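# Seat the hose connector fully onto the tap

## Task

Slide the hose connector onto the tap until it is fully seated, while keeping the pipe frame upright and undisturbed.

## Robot and tools

Robot: two 7-joint arms, left_arm and right_arm, each ending in a two-finger parallel gripper. Joint order in every row and every per-arm list in results: waist, shoulder, upper arm roll, elbow, forearm roll, wrist pitch, wrist roll. Wrist pitch is sign-flipped on both arms: its numbers in commands, results and refusals run opposite to the arm's own convention, and the stated range flips with it (a stated -0.5..2.0 becomes -2.0..0.5 for you). Stated joint ranges (rad): waist, upper arm roll, forearm roll and wrist roll -69.115..69.115; shoulder -2.250..2.250; elbow -2.580..2.580; wrist pitch -2.100..2.100. The true end may differ by up to 0.014 rad.

Frames: the scene frame has its origin at table-top height midway between the nominal bases, +z up, +x out over the table, left_arm on the +y side (not the image left). Calibrated bases: left_arm at (+0.017, +0.434, 0) m, quat_wxyz (+1.000, 0, 0, -0.023); right_arm at (-0.036, -0.299, 0) m, quat_wxyz (+1.000, 0, 0, +0.013). Each arm's end_effector_position (m), end_effector_quat_wxyz, velocities and wrist-camera poses are in that arm's own base frame; fixed cameras and the table are in the scene frame. Reported hand poses can be a few cm off, more at long reach. Gripper axes: fingers point along +z, close along y. end_effector_position is the spot between closed pads; fingertips extend about 19 mm past it closed, 6 mm fully open.

Row format (shared by execute_actions and move): one flat list of 18 numbers, each in [-1, 1]: left_arm's 7 joint values, its gripper position, its gripper speed, then the same 9 for right_arm. Both arms are always included. Joint values are offsets, not poses: they are added to the Joint targets reported at the start of the action/move (not to the previous row). Scale: 1.0 = 0.9985 rad for waist, shoulder, upper arm roll, elbow; 0.8765 rad for forearm roll, wrist pitch, wrist roll. Sending 0 for all of an arm's joints re-commands its current targets. Gripper position is absolute: +1 fully open (85 mm), 0 about 45 mm, -1 closed; not linear, so check position_measured_pct (roughly 50 - 50*position). Gripper speed: -1 about 20 mm/s, 0 about 85, +1 about 150; faster/deeper closes grip harder (roughly 100 N per pad slow, up to ~240 N fast from a cm wider). To leave a gripper alone, resend its last position and speed (0 is a real command). Grip by commanding narrower than the object; release by commanding a few mm wider.

execute_actions(actions, cameras): actions is a list of actions; each action is a table of up to 15 rows, one per 1/30 s step; a short table repeats its last row. Each action is checked: if it would push a joint more than 0.014 rad beyond its range, it is rejected for both arms; a malformed or failing first action rejects the call. An empty list just reports state. cameras: list of names (cam_head_left, cam_head_right, cam_high, cam_left_wrist, cam_right_wrist), null/["all"] for all, [] for none.

move(target, speed, blend, blocking, cameras): target is one 18-number row or a list of up to 15 rows; every row's joint offsets count from the same starting Joint targets. speed: rad/s for the joint with the farthest travel, 0.01..2, default 0.5, one value or one per target. blend (rad) rounds corners between listed targets; 0 stops at each. blocking=false returns after ~0.5 s while it continues. Paths take at least 0.5 s and are cut short past 10 s; they do not avoid obstacles. Result adds a move: line (done, off_target, moving, held, fault; limits=held if steps were withheld).

wait(seconds 0..10): let time pass holding commands. stop(): brakes a running move. zoom_image(camera, region [x0,y0,x1,y1] pixels, max 504x504) on a camera from the latest images (all 672x504). clear_fault(arm): clears a reported torque fault on left_arm or right_arm. finished_scene(scene): ends the current scene, given its number; irreversible, so only call once the connector is seated and stays put with the robot let go.

Results: Joint positions, velocities ("within noise" if still), Joint targets (the base for your next offsets), joint torques (positive toward larger angle, with per-unit offset and noise), Flange force along gripper x y z (includes held weight; noisy, "no reading" near singularities; dropped after row calls, restored by move/wait), step readings, Tool commands, and gripper fields: position_measured_pct, object_status (0 moving, 1 blocked opening, 2 stopped on something before target, 3 reached target or pads met/soft grip), motor_current_ma (~1000 on a firm stop, near 0 in air). Messages: "joint sent to its limit", "joint command not followed" (clearance check between arms altered the targets), MOTOR HOT, OVER-TEMPERATURE FAULT, torque fault.

Motion limits: joint targets move at most 1.39 rad/s (first four joints) or 1.22 (last three), stay within 0.304/0.266 rad of measured angles, and are scaled back if the hand would be commanded over 70 mm away. Big moves may need several actions.

Cautions: arms are stiff, so targets a few mm past a firm contact push hard; approach slowly and stop just at contact when pressing the connector on. Torque limits are 104.5 N m (first four joints) and 51.3 N m (last three); exceeding them or straying 5 degrees from plan stops the arm until clear_fault. Avoid arm-to-arm contact and closing a gripper on the other arm's fingers. Don't drop or fling parts, knock over the pipe frame, strike fixed items, or let anything leave the table. Long holding or stretched poses heat motors; at 75 °C the arm sinks for 30-60 s. Loose objects may occasionally get nudged.

Each tool is called after "Request:" as a command line: name --argument value for each argument, lists and objects as JSON in quotes; but a table of rows of numbers goes row by row, as --pt "numbers of a row", without its own name.

## Session

Request:
execute_actions --actions '[]'

Scene clock: 0.00 s.
left_arm: end_effector_position=(+0.3351, -0.2017, +0.2054) position_measured_pct=0.0 object_status=3 motor_current_ma=0 end_effector_quat_wxyz=(+0.040, +0.978, +0.012, +0.203) | right_arm: end_effector_position=(+0.2601, +0.0926, +0.3884) position_measured_pct=0.0 object_status=3 motor_current_ma=0 end_effector_quat_wxyz=(-0.348, +0.408, +0.843, -0.038)
Joint positions: left_arm=[0.247 0.107 0.402 2.22 -0.482 -0.492 -0.517] | right_arm=[-0.311 0.356 0.298 1.414 -0.364 -2.058 0.617]
Joint velocities: within noise
Joint torques (N m): no reading
Flange force (N): no reading
Joint targets: left_arm=[0.247 0.107 0.402 2.220 -0.482 -0.492 -0.517] | right_arm=[-0.311 0.356 0.298 1.414 -0.364 -2.058 0.617]
Tool commands: left_gripper/position=+1.0 left_gripper/speed=+1.0 right_gripper/position=+1.0 right_gripper/speed=+1.0

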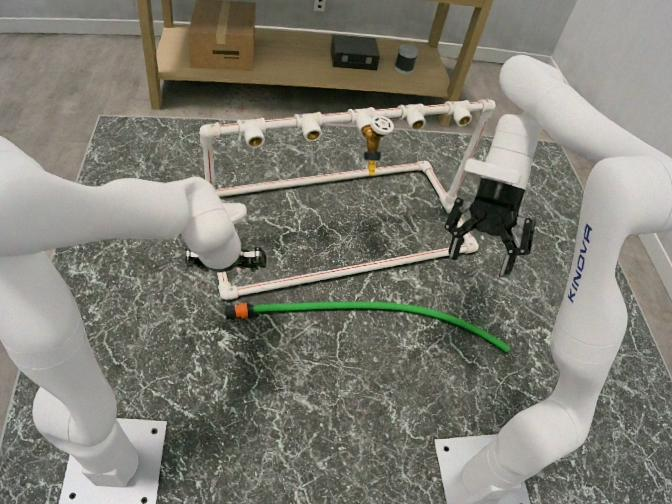

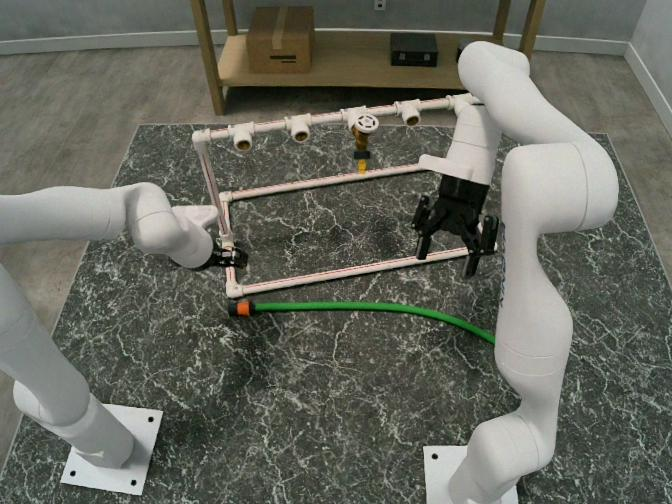

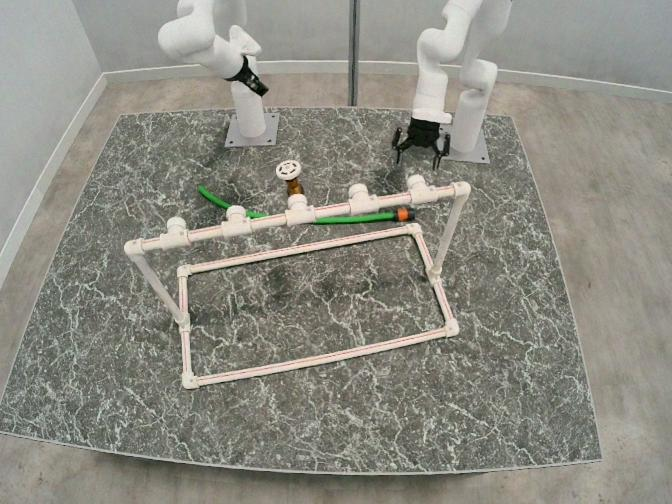

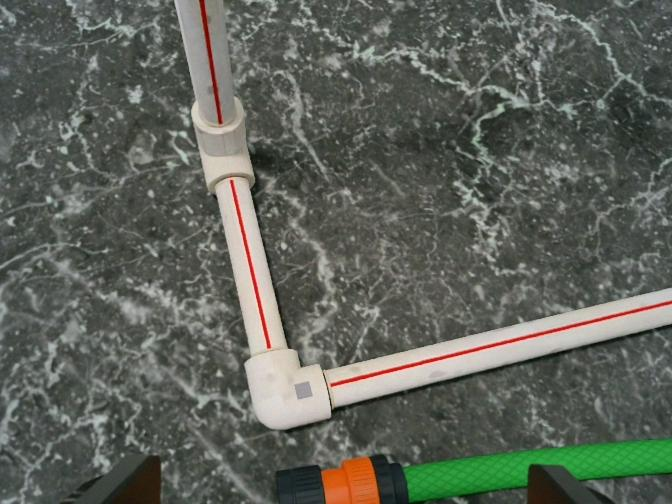

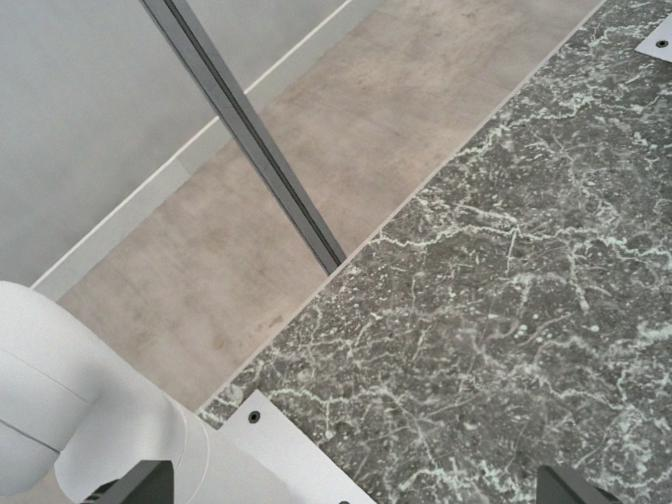

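Request:
move --target '[0.2824,0.3595,-0.4026,-0.4141,0.5499,-0.4301,1.0,1,-1,0.8084,0.4952,-0.2985,-0.4354,-0.685,0.2975,-0.2027,1,-1]' --speed 0.7

Request:
move --target '[0,0,0,0,0,0,0.2847,1,-1,0,0,0,0,0,0,0,1,-1]' --speed 0.5 --cameras '["cam_left_wrist","cam_right_wrist"]'

Scene clock: 54.10 s.
left_arm: end_effector_position=(+0.3581, -0.2380, +0.1466) position_measured_pct=0.0 object_status=3 motor_current_ma=0 end_effector_quat_wxyz=(+0.000, +0.764, +0.645, +0.000) | right_arm: end_effector_position=(+0.5539, -0.0444, +0.3326) position_measured_pct=0.0 object_status=3 motor_current_ma=0 end_effector_quat_wxyz=(-0.347, +0.630, +0.585, +0.374)
Joint positions: left_arm=[0.529 0.466 0 1.807 0 -0.869 0.359] | right_arm=[0.496 0.85 0 0.979 -0.964 -1.797 0.439]
Joint torques (N m): left_arm=[1.61 -15.62 1.48 -5.98 -0.06 -0.3 0.04] | right_arm=[-1.96 -22.35 -2.58 -7.78 -1.95 -1.14 -0.06]
Flange force (N): left_arm=[2.9 3.0 -1.2] | right_arm=[-1.3 -3.0 -1.5]
Joint targets: left_arm=[0.529 0.466 0.000 1.807 0.000 -0.869 0.359] | right_arm=[0.496 0.850 0.000 0.979 -0.964 -1.797 0.439]
move: done

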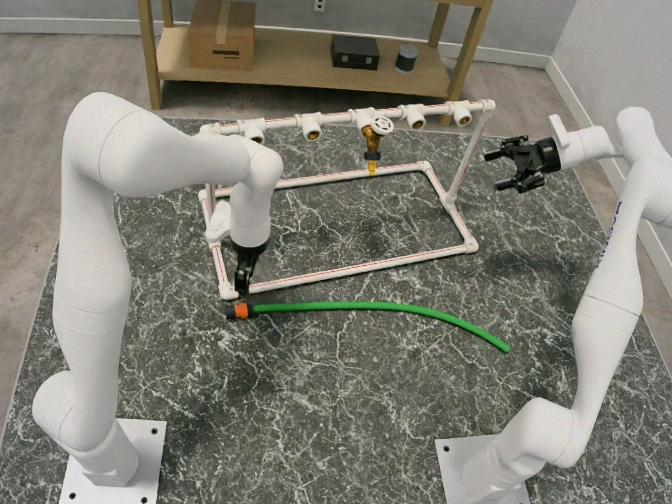

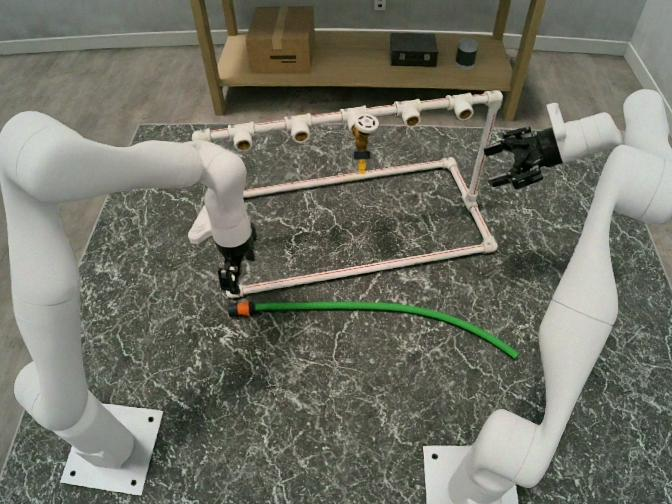

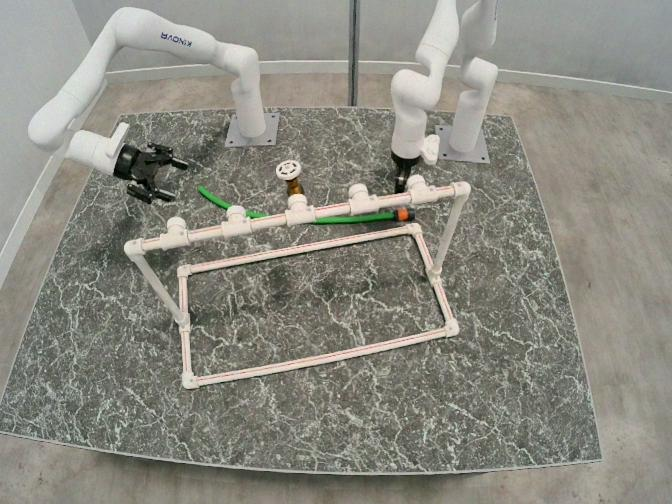

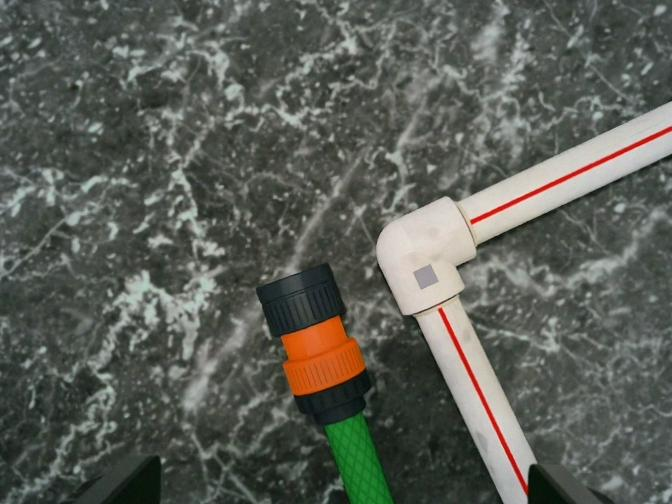

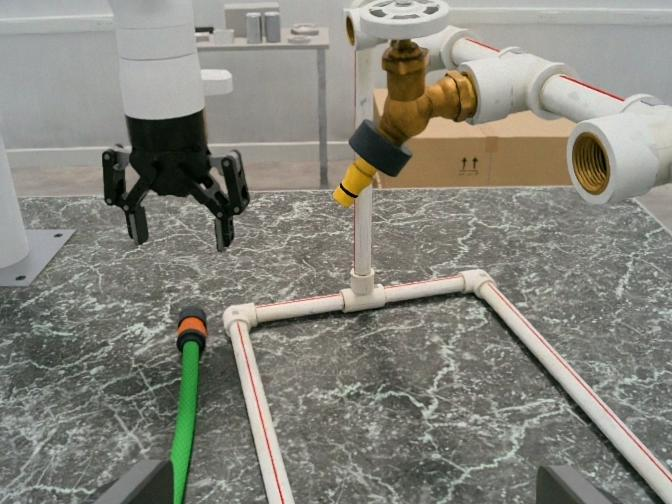

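Scene clock: 55.00 s.
left_arm: end_effector_position=(+0.3581, -0.2380, +0.1466) position_measured_pct=0.0 object_status=3 motor_current_ma=0 end_effector_quat_wxyz=(+0.000, +0.678, +0.735, +0.000) | right_arm: end_effector_position=(+0.5539, -0.0445, +0.3326) position_measured_pct=0.0 object_status=3 motor_current_ma=0 end_effector_quat_wxyz=(-0.347, +0.630, +0.585, +0.374)
Joint positions: left_arm=[0.529 0.466 0 1.807 0 -0.869 0.609] | right_arm=[0.496 0.85 0 0.979 -0.964 -1.797 0.439]
Joint torques (N m): left_arm=[1.65 -15.56 1.47 -6.04 -0.01 -0.39 0.07] | right_arm=[-1.81 -22.41 -2.54 -7.69 -1.93 -1.14 -0.05]
Flange force (N): left_arm=[2.4 3.4 -0.9] | right_arm=[-1.2 -2.3 -1.6]
Joint targets: left_arm=[0.529 0.466 0.000 1.807 0.000 -0.869 0.609] | right_arm=[0.496 0.850 0.000 0.979 -0.964 -1.797 0.439]
move: done
Images, in order (width x height): cam_left_wrist 672x504, cam_right_wrist 672x504.

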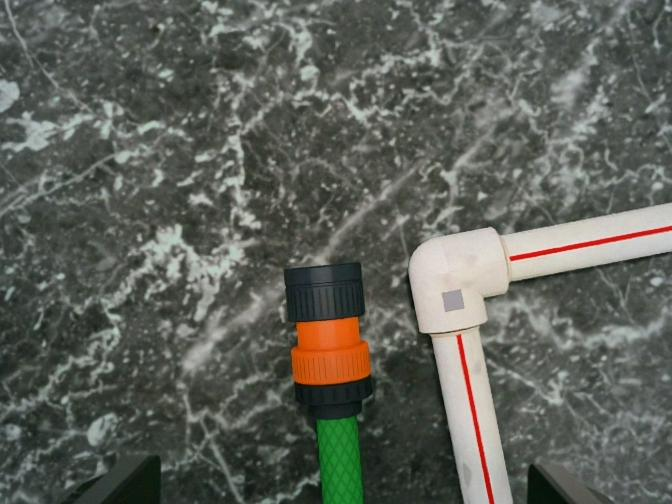

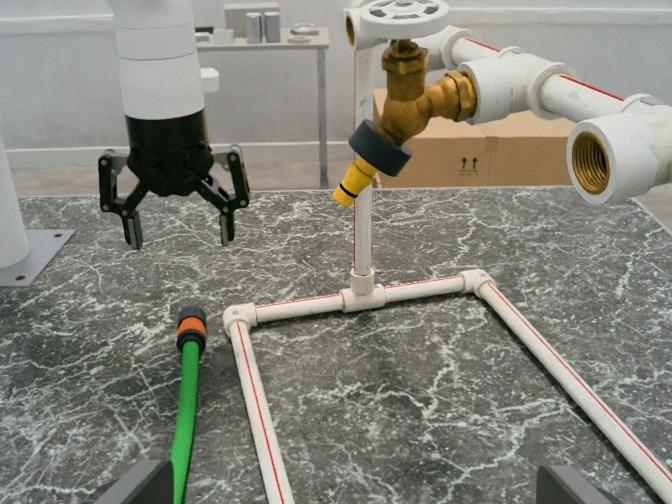

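Request:
move --target '[0,0,0,0,0,0,0,0.0,-1,0,0,0,0,0,0,0,1,-1]' --cameras '[]'

Request:
move --target '[0.004,0.165,0,0.085,0,0.28,0.1075,0.0,-1,0,0,0,0,0,0,0,1,-1]' --speed 0.3

Scene clock: 80.90 s.
left_arm: end_effector_position=(+0.3581, -0.2380, +0.1466) position_measured_pct=49.8 object_status=0 motor_current_ma=0 end_effector_quat_wxyz=(+0.000, +0.678, +0.735, +0.000) | right_arm: end_effector_position=(+0.5539, -0.0445, +0.3326) position_measured_pct=0.0 object_status=3 motor_current_ma=0 end_effector_quat_wxyz=(-0.347, +0.630, +0.585, +0.374)
Joint positions: left_arm=[0.529 0.466 0 1.807 0 -0.869 0.609] | right_arm=[0.496 0.85 0 0.979 -0.964 -1.797 0.439]
Joint torques (N m): left_arm=[1.64 -15.53 1.46 -5.88 -0.06 -0.3 0.03] | right_arm=[-1.83 -22.45 -2.6 -7.68 -1.93 -1.13 -0.09]
Flange force (N): left_arm=[2.0 3.8 -1.5] | right_arm=[-1.3 -2.3 -1.7]
Joint targets: left_arm=[0.529 0.466 0.000 1.807 0.000 -0.869 0.609] | right_arm=[0.496 0.850 0.000 0.979 -0.964 -1.797 0.439]
move: done
No camera images: "cameras" was empty.

Scene clock: 82.07 s.
left_arm: end_effector_position=(+0.3574, -0.2395, +0.0575) position_measured_pct=49.8 object_status=3 motor_current_ma=0 end_effector_quat_wxyz=(-0.002, +0.644, +0.765, +0.000) | right_arm: end_effector_position=(+0.5539, -0.0445, +0.3326) position_measured_pct=0.0 object_status=3 motor_current_ma=0 end_effector_quat_wxyz=(-0.347, +0.630, +0.585, +0.374)
Joint positions: left_arm=[0.533 0.63 0 1.892 0 -0.623 0.703] | right_arm=[0.496 0.85 0 0.979 -0.964 -1.797 0.439]
Joint torques (N m): left_arm=[1.62 -16.56 1.46 -4.38 -0.06 -0.39 0.09] | right_arm=[-1.81 -22.42 -2.56 -7.75 -1.94 -1.16 -0.07]
Flange force (N): left_arm=[2.2 3.4 -1.1] | right_arm=[-1.3 -2.6 -1.4]
Joint targets: left_arm=[0.533 0.630 0.000 1.892 0.000 -0.623 0.703] | right_arm=[0.496 0.850 0.000 0.979 -0.964 -1.797 0.439]
move: done

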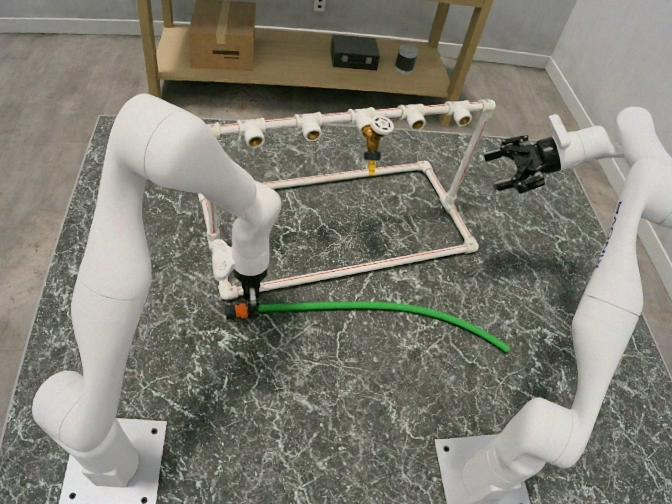

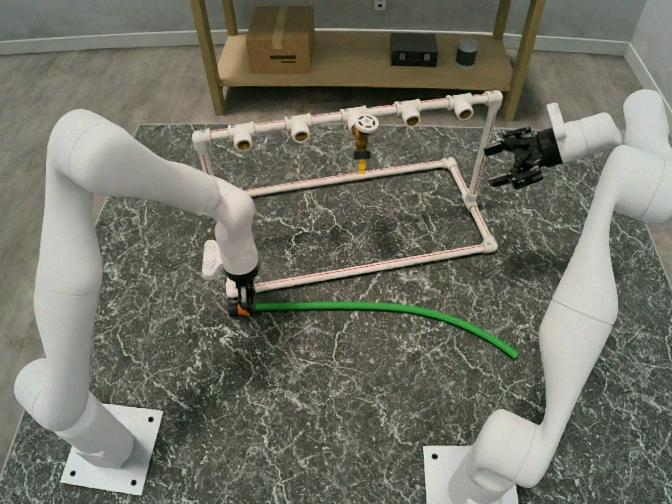

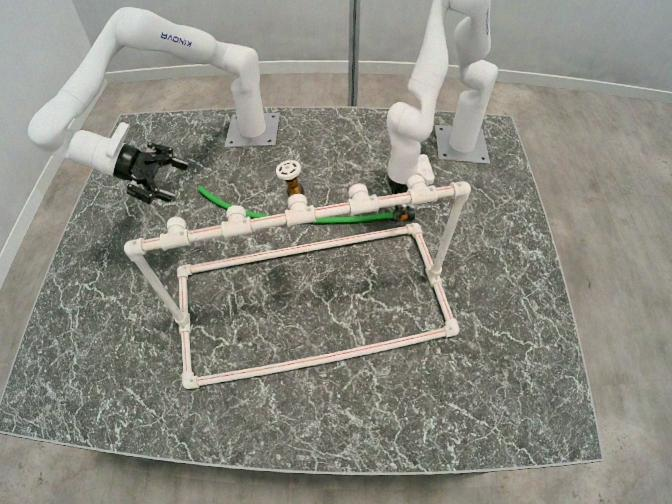

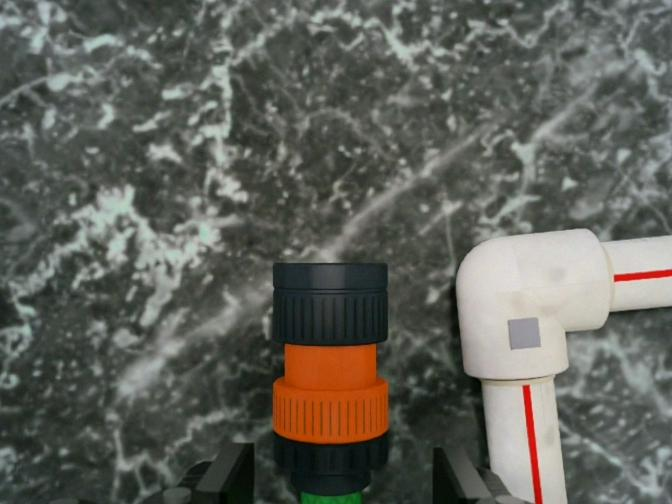

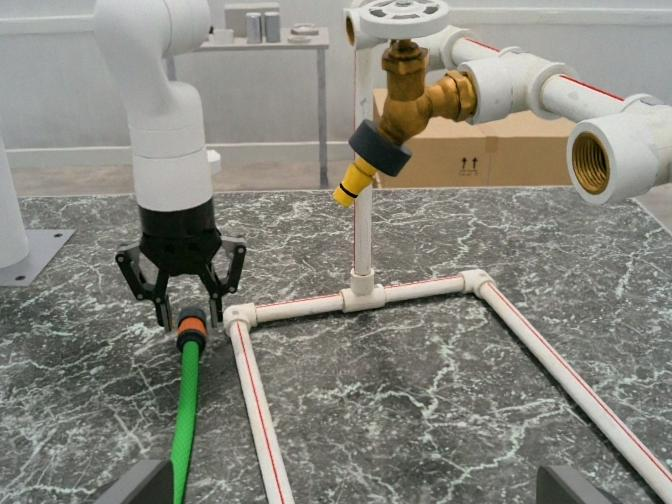

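Request:
move --target '[0.0074,0.0636,0,0.0426,0,0.1248,0.009,0.0,-1,0,0,0,0,0,0,0,1,-1]' --speed 0.12 --cameras '["cam_left_wrist","cam_right_wrist"]'

Request:
zoom_image --camera "cam_right_wrist" --region '[80, 200, 300, 380]'

Scene clock: 91.57 s.
left_arm: end_effector_position=(+0.3504, -0.2391, +0.0232) position_measured_pct=49.8 object_status=3 motor_current_ma=0 end_effector_quat_wxyz=(+0.000, +0.644, +0.765, +0.000) | right_arm: end_effector_position=(+0.5539, -0.0445, +0.3326) position_measured_pct=0.0 object_status=3 motor_current_ma=0 end_effector_quat_wxyz=(-0.347, +0.630, +0.585, +0.374)
Joint positions: left_arm=[0.54 0.694 0 1.934 0 -0.514 0.711] | right_arm=[0.496 0.85 0 0.979 -0.964 -1.797 0.439]
Joint torques (N m): left_arm=[1.57 -16.99 1.6 -3.48 0.01 -0.4 0] | right_arm=[-1.81 -22.46 -2.57 -7.75 -1.96 -1.15 -0.07]
Flange force (N): left_arm=[1.5 3.7 -0.5] | right_arm=[-1.3 -2.6 -1.5]
Joint targets: left_arm=[0.540 0.694 0.000 1.934 0.000 -0.514 0.711] | right_arm=[0.496 0.850 0.000 0.979 -0.964 -1.797 0.439]
move: done
Images, in order (width x height): cam_left_wrist 672x504, cam_right_wrist 672x504.

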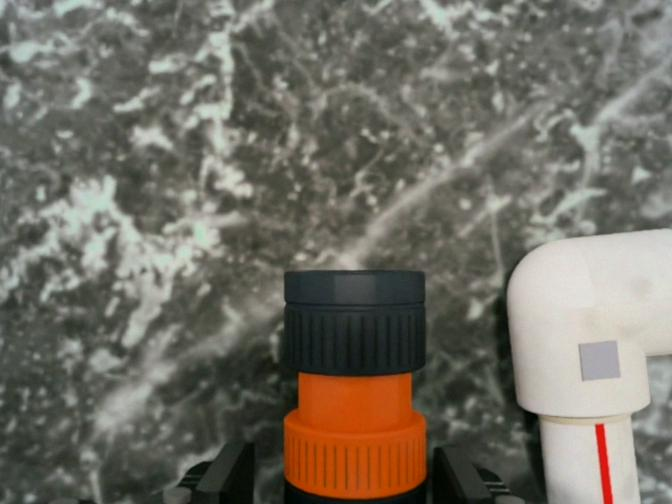

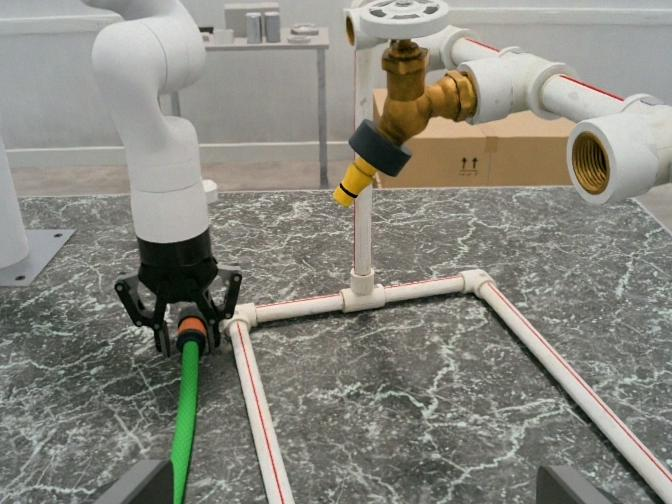

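Scaled by 2.291.

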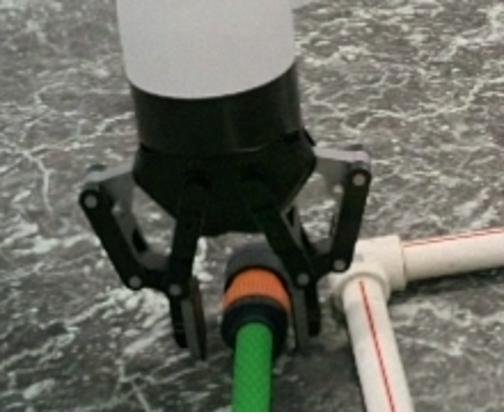

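Request:
move --pt "0 -0.0056 0 -0.0037 0 -0.011 0 0.0 -1 0 0 0 0 0 0 0 1 -1" --pt "0 -0.0056 0 -0.0037 0 -0.011 0 -0.4 -1 0 0 0 0 0 0 0 1 -1" --speed 0.1 --cameras '["cam_left_wrist"]'

Request:
wait --seconds 0.7 --cameras '["cam_left_wrist"]'

Scene clock: 97.43 s.
left_arm: end_effector_position=(+0.3510, -0.2394, +0.0262) position_measured_pct=65.4 object_status=0 motor_current_ma=1000 end_effector_quat_wxyz=(+0.000, +0.644, +0.765, +0.000) | right_arm: end_effector_position=(+0.5539, -0.0445, +0.3326) position_measured_pct=0.0 object_status=3 motor_current_ma=0 end_effector_quat_wxyz=(-0.347, +0.630, +0.585, +0.374)
Joint positions: left_arm=[0.54 0.688 0 1.93 0 -0.523 0.711] | right_arm=[0.496 0.85 0 0.979 -0.964 -1.797 0.439]
Joint torques (N m): left_arm=[1.53 -12.3 1.52 -3.14 -0.05 0.35 0.04] | right_arm=[-1.8 -22.47 -2.54 -7.69 -1.96 -1.14 -0.06]
Flange force (N): left_arm=[3.5 1.6 -13.0] | right_arm=[-1.3 -2.2 -1.7]
Joint targets: left_arm=[0.540 0.688 0.000 1.930 0.000 -0.523 0.711] | right_arm=[0.496 0.850 0.000 0.979 -0.964 -1.797 0.439]
move: done
Images, in order (width x height): cam_left_wrist 672x504.

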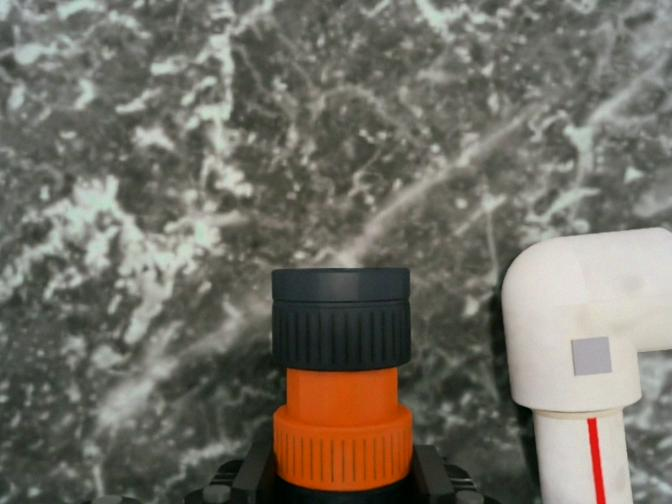

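Scene clock: 98.13 s.
left_arm: end_effector_position=(+0.3510, -0.2394, +0.0261) position_measured_pct=65.4 object_status=2 motor_current_ma=1000 end_effector_quat_wxyz=(+0.000, +0.644, +0.765, +0.000) | right_arm: end_effector_position=(+0.5539, -0.0445, +0.3326) position_measured_pct=0.0 object_status=3 motor_current_ma=0 end_effector_quat_wxyz=(-0.347, +0.630, +0.585, +0.374)
Joint positions: left_arm=[0.54 0.688 0 1.93 0 -0.523 0.711] | right_arm=[0.496 0.85 0 0.979 -0.964 -1.797 0.439]
Joint torques (N m): left_arm=[1.69 -12.3 1.47 -2.98 -0.03 0.37 0.06] | right_arm=[-1.81 -22.44 -2.56 -7.72 -1.95 -1.14 -0.08]
Flange force (N): left_arm=[3.4 2.3 -13.1] | right_arm=[-1.3 -2.4 -1.6]
Joint targets: left_arm=[0.540 0.688 0.000 1.930 0.000 -0.523 0.711] | right_arm=[0.496 0.850 0.000 0.979 -0.964 -1.797 0.439]
Tool commands: left_gripper/position=-0.4 left_gripper/speed=-1.0 right_gripper/position=+1.0 right_gripper/speed=-1.0
wait: 0.70 s; at rest by 0.17 s
Images, in order (width x height): cam_left_wrist 672x504.

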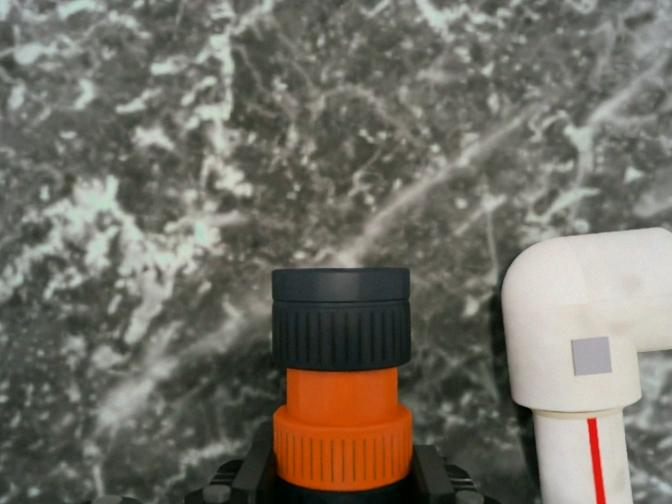

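Request:
move --pt "0 -0.168 0 -0.08 0 -0.202 0 -0.4 -1 0 0 0 0 0 0 0 1 -1" --pt "0.3105 -0.4096 0 -0.0471 -0.9276 -0.1962 0.0331 -0.4 -1 0 0 0 0 0 0 0 1 -1" --speed '[0.2,0.4]' --blend '[0.05,0]'

Scene clock: 166.53 s.
left_arm: end_effector_position=(+0.4193, -0.2953, +0.2665) position_measured_pct=65.4 object_status=2 motor_current_ma=1000 end_effector_quat_wxyz=(+0.133, +0.854, +0.409, +0.292) | right_arm: end_effector_position=(+0.5539, -0.0445, +0.3326) position_measured_pct=0.0 object_status=3 motor_current_ma=0 end_effector_quat_wxyz=(-0.347, +0.630, +0.585, +0.374)
Joint positions: left_arm=[0.85 0.279 0 1.883 -0.813 -0.695 0.74] | right_arm=[0.496 0.85 0 0.979 -0.964 -1.797 0.439]
Joint torques (N m): left_arm=[1.69 -14.09 1.11 -7.91 -1.25 -0.08 0.02] | right_arm=[-1.8 -22.44 -2.55 -7.71 -1.95 -1.16 -0.06]
Flange force (N): left_arm=[4.5 2.4 2.0] | right_arm=[-1.3 -2.4 -1.5]
Joint targets: left_arm=[0.851 0.279 0.000 1.883 -0.813 -0.695 0.740] | right_arm=[0.496 0.850 0.000 0.979 -0.964 -1.797 0.439]
move: done

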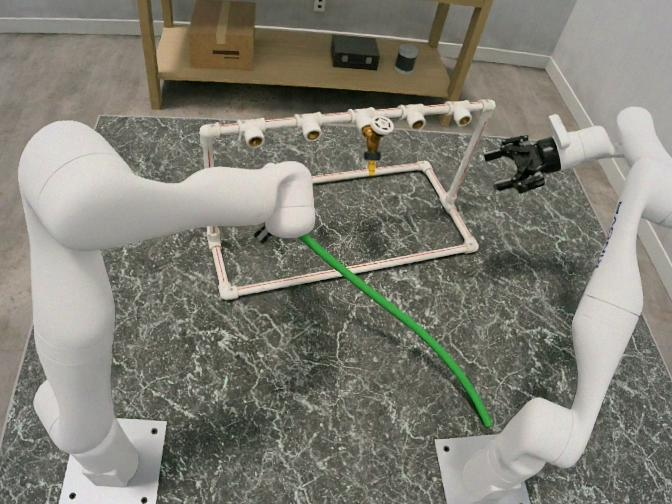

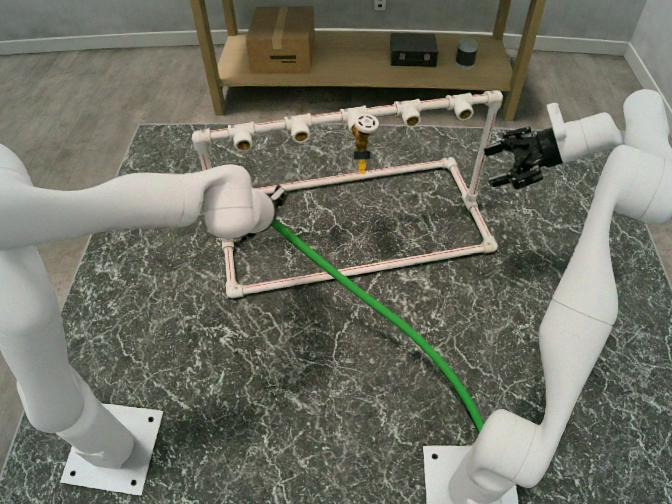

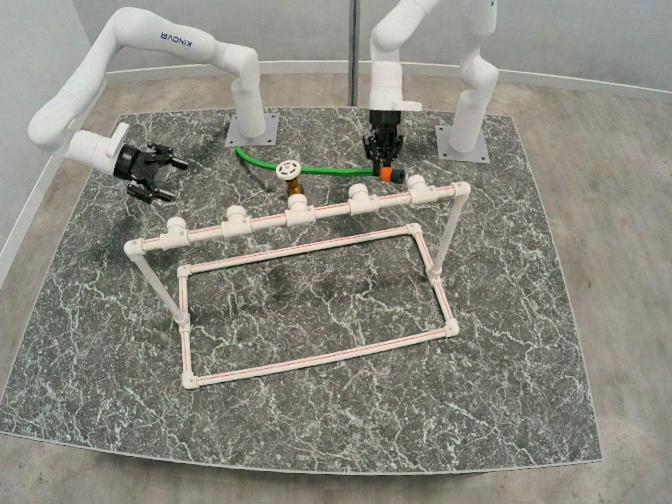

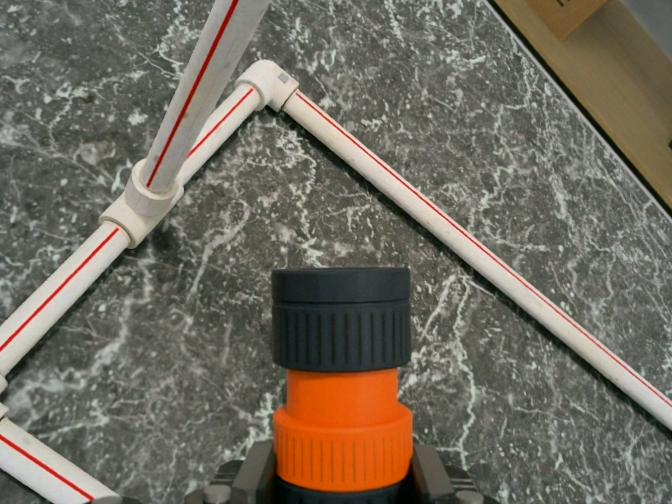

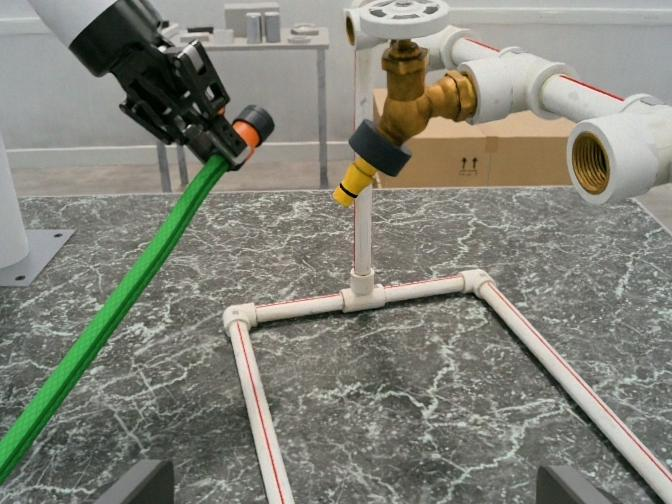

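Request:
move --target '[0.0517,0.264,0,0.0078,-0.981,-0.06,0.526,-0.4,-1,0,0,0,0,0,0,0,1,-1]' --speed 0.4

Scene clock: 173.93 s.
left_arm: end_effector_position=(+0.5096, -0.3443, +0.2466) position_measured_pct=65.4 object_status=2 motor_current_ma=1000 end_effector_quat_wxyz=(+0.117, +0.844, +0.210, +0.480) | right_arm: end_effector_position=(+0.5539, -0.0445, +0.3326) position_measured_pct=0.0 object_status=3 motor_current_ma=0 end_effector_quat_wxyz=(-0.347, +0.630, +0.585, +0.374)
Joint positions: left_arm=[0.902 0.543 0 1.891 -1.673 -0.748 1.201] | right_arm=[0.496 0.85 0 0.979 -0.964 -1.797 0.439]
Joint torques (N m): left_arm=[1.63 -17.85 0.35 -6.59 -1.45 -2.29 -0.06] | right_arm=[-1.78 -22.44 -2.56 -7.73 -1.93 -1.15 -0.07]
Flange force (N): left_arm=[3.8 1.3 3.9] | right_arm=[-1.3 -2.5 -1.5]
Joint targets: left_arm=[0.902 0.543 0.000 1.891 -1.673 -0.748 1.201] | right_arm=[0.496 0.850 0.000 0.979 -0.964 -1.797 0.439]
move: done

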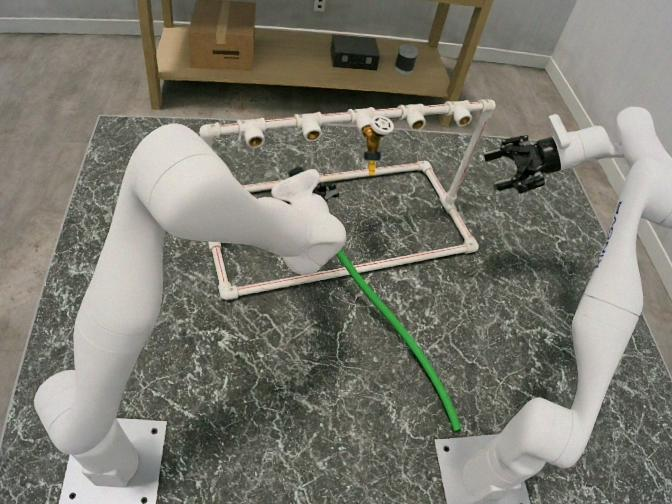

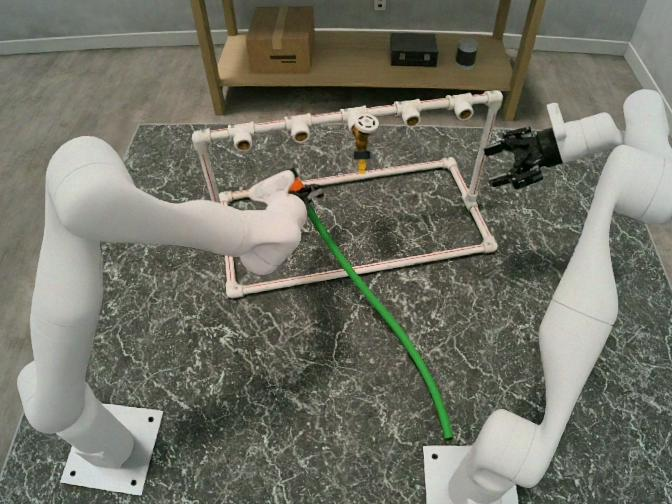

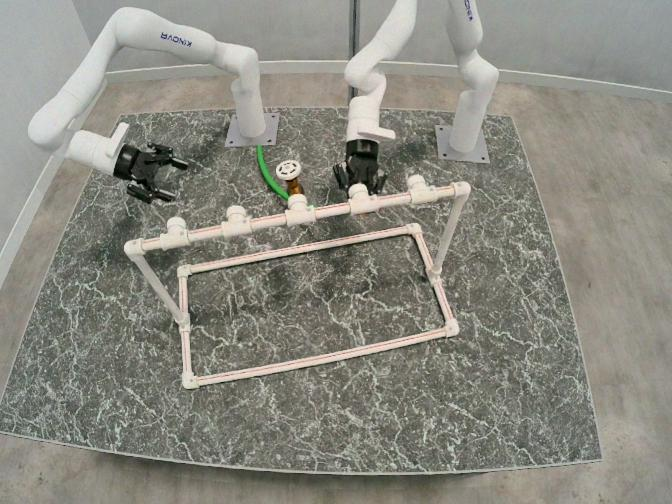

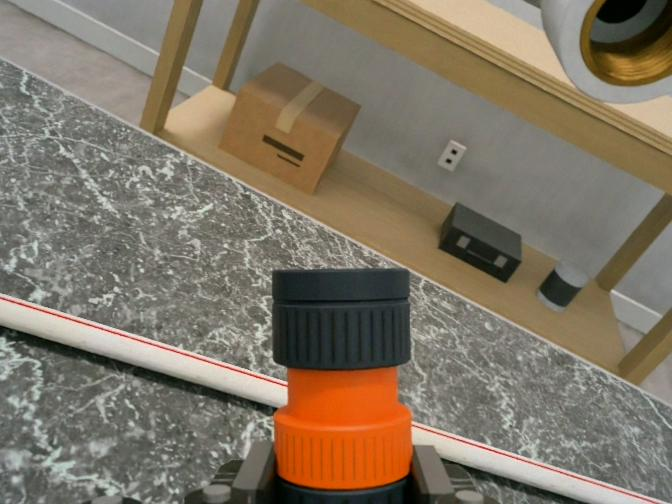

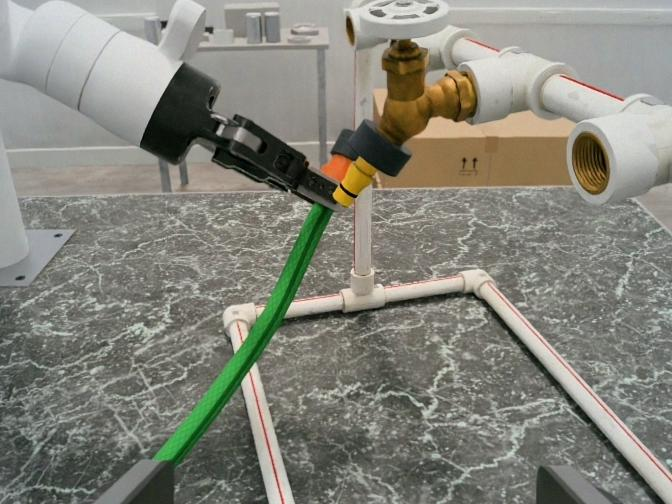

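Request:
move --target '[0.0517,0.264,0,0.0078,-0.981,-0.06,0.526,-0.4,-1,0,0,0,0,0,0,0,1,-1]' --speed 0.35

Scene clock: 182.90 s.
left_arm: end_effector_position=(+0.4863, -0.5059, +0.1720) position_measured_pct=65.4 object_status=2 motor_current_ma=1000 end_effector_quat_wxyz=(+0.229, +0.829, -0.057, +0.506) | right_arm: end_effector_position=(+0.5539, -0.0445, +0.3326) position_measured_pct=0.0 object_status=3 motor_current_ma=0 end_effector_quat_wxyz=(-0.347, +0.630, +0.585, +0.374)
Joint positions: left_arm=[0.954 0.806 0 1.899 -2.533 -0.801 1.662] | right_arm=[0.496 0.85 0 0.979 -0.964 -1.797 0.439]
Joint torques (N m): left_arm=[1.84 -20.63 0.7 -5.28 -0.66 -3.17 -0.18] | right_arm=[-1.8 -22.43 -2.55 -7.72 -1.93 -1.15 -0.07]
Flange force (N): left_arm=[4.3 -0.3 4.3] | right_arm=[-1.2 -2.4 -1.5]
Joint targets: left_arm=[0.954 0.806 0.000 1.899 -2.533 -0.801 1.662] | right_arm=[0.496 0.850 0.000 0.979 -0.964 -1.797 0.439]
move: done

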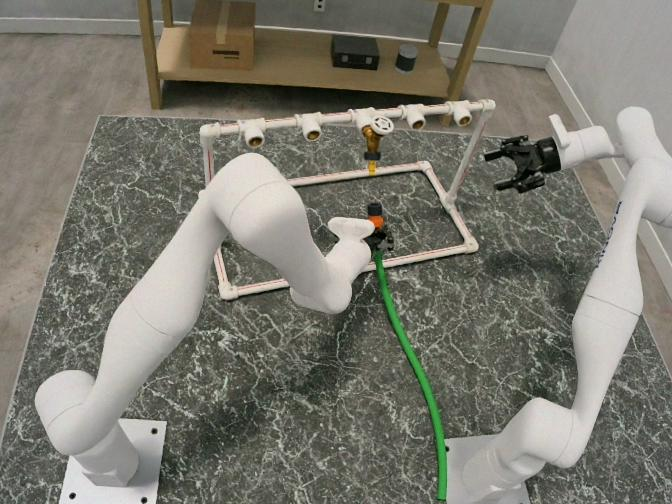

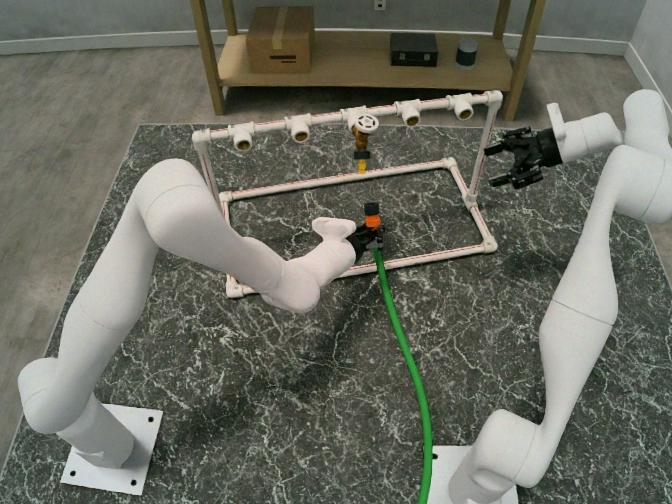

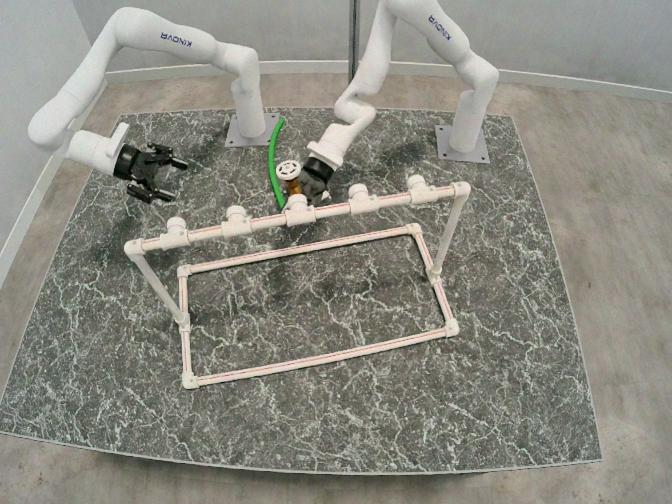

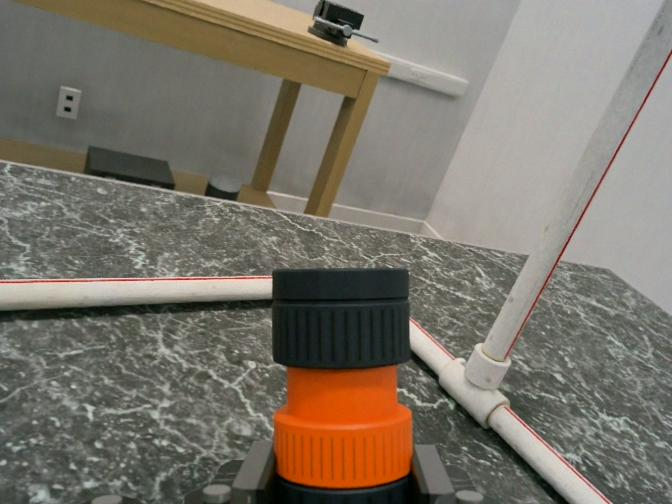

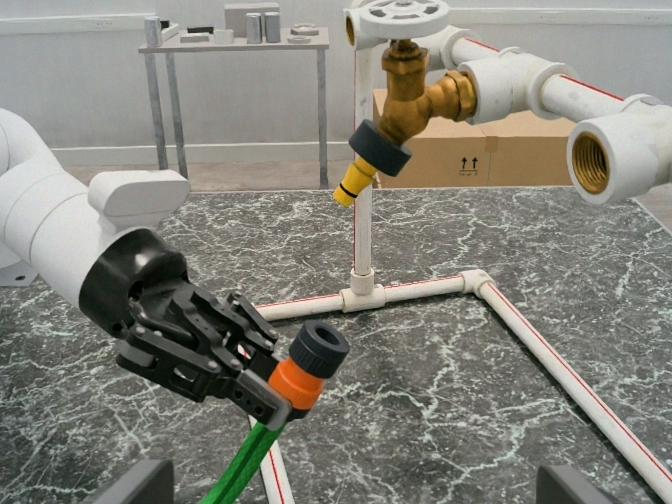

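Request:
zoom_image --camera "cam_right_wrist" --region '[220, 100, 440, 440]'

Scaled by 1.482.

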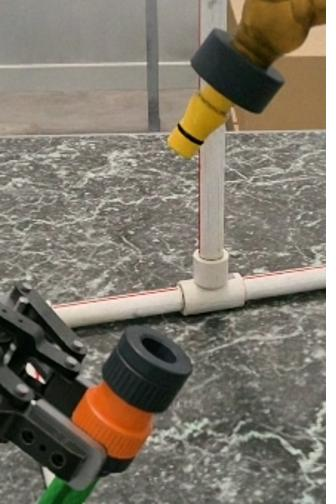

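Request:
move --target '[0.0014,-0.1621,0,0.0257,0.1082,0.2202,-0.1374,-0.4,-1,0,0,0,0,0,0,0,1,-1]' --speed 0.25 --cameras '["cam_left_wrist","cam_right_wrist","cam_head_left"]'

Request:
zoom_image --camera "cam_right_wrist" --region '[220, 100, 440, 440]'

Scene clock: 219.53 s.
left_arm: end_effector_position=(+0.4642, -0.4986, +0.2153) position_measured_pct=65.4 object_status=2 motor_current_ma=1000 end_effector_quat_wxyz=(+0.228, +0.850, -0.065, +0.470) | right_arm: end_effector_position=(+0.5539, -0.0445, +0.3326) position_measured_pct=0.0 object_status=3 motor_current_ma=0 end_effector_quat_wxyz=(-0.347, +0.630, +0.585, +0.374)
Joint positions: left_arm=[0.955 0.645 0 1.925 -2.438 -0.608 1.542] | right_arm=[0.496 0.85 0 0.979 -0.964 -1.797 0.439]
Joint torques (N m): left_arm=[1.72 -19.41 0.78 -6.47 -0.74 -3 -0.08] | right_arm=[-1.82 -22.47 -2.57 -7.65 -1.94 -1.17 -0.06]
Flange force (N): left_arm=[4.8 -0.2 3.4] | right_arm=[-1.3 -2.0 -1.7]
Joint targets: left_arm=[0.955 0.645 0.000 1.925 -2.438 -0.608 1.542] | right_arm=[0.496 0.850 0.000 0.979 -0.964 -1.797 0.439]
move: done
Images, in order (width x height): cam_head_left 672x504, cam_left_wrist 672x504, cam_right_wrist 672x504.

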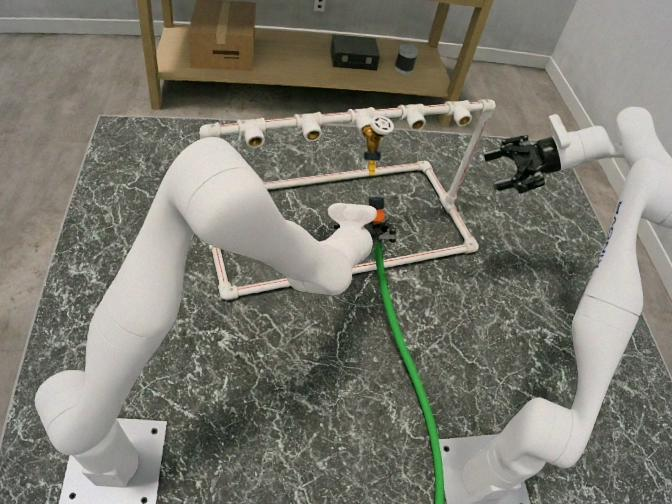

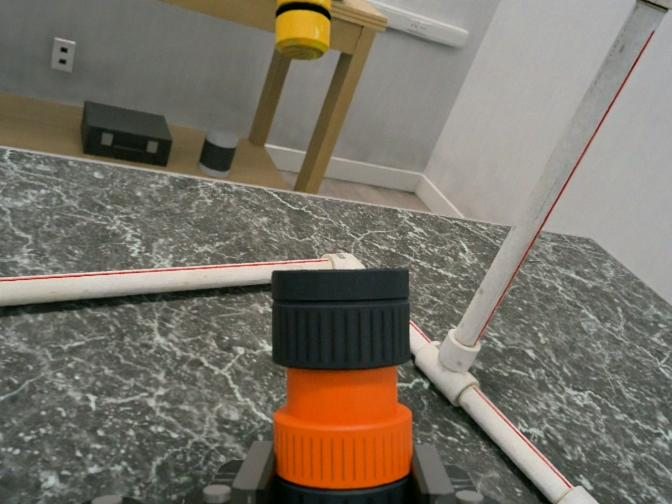

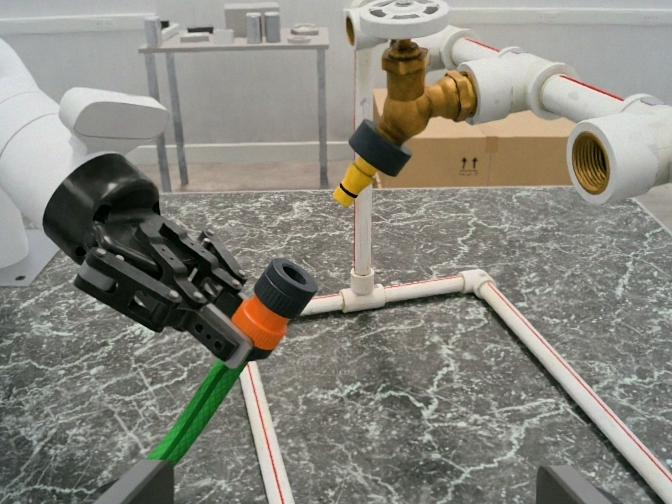

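Scaled by 1.482.

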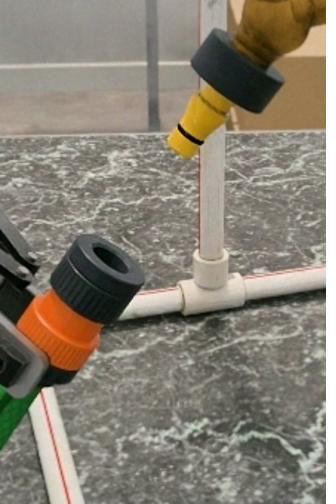

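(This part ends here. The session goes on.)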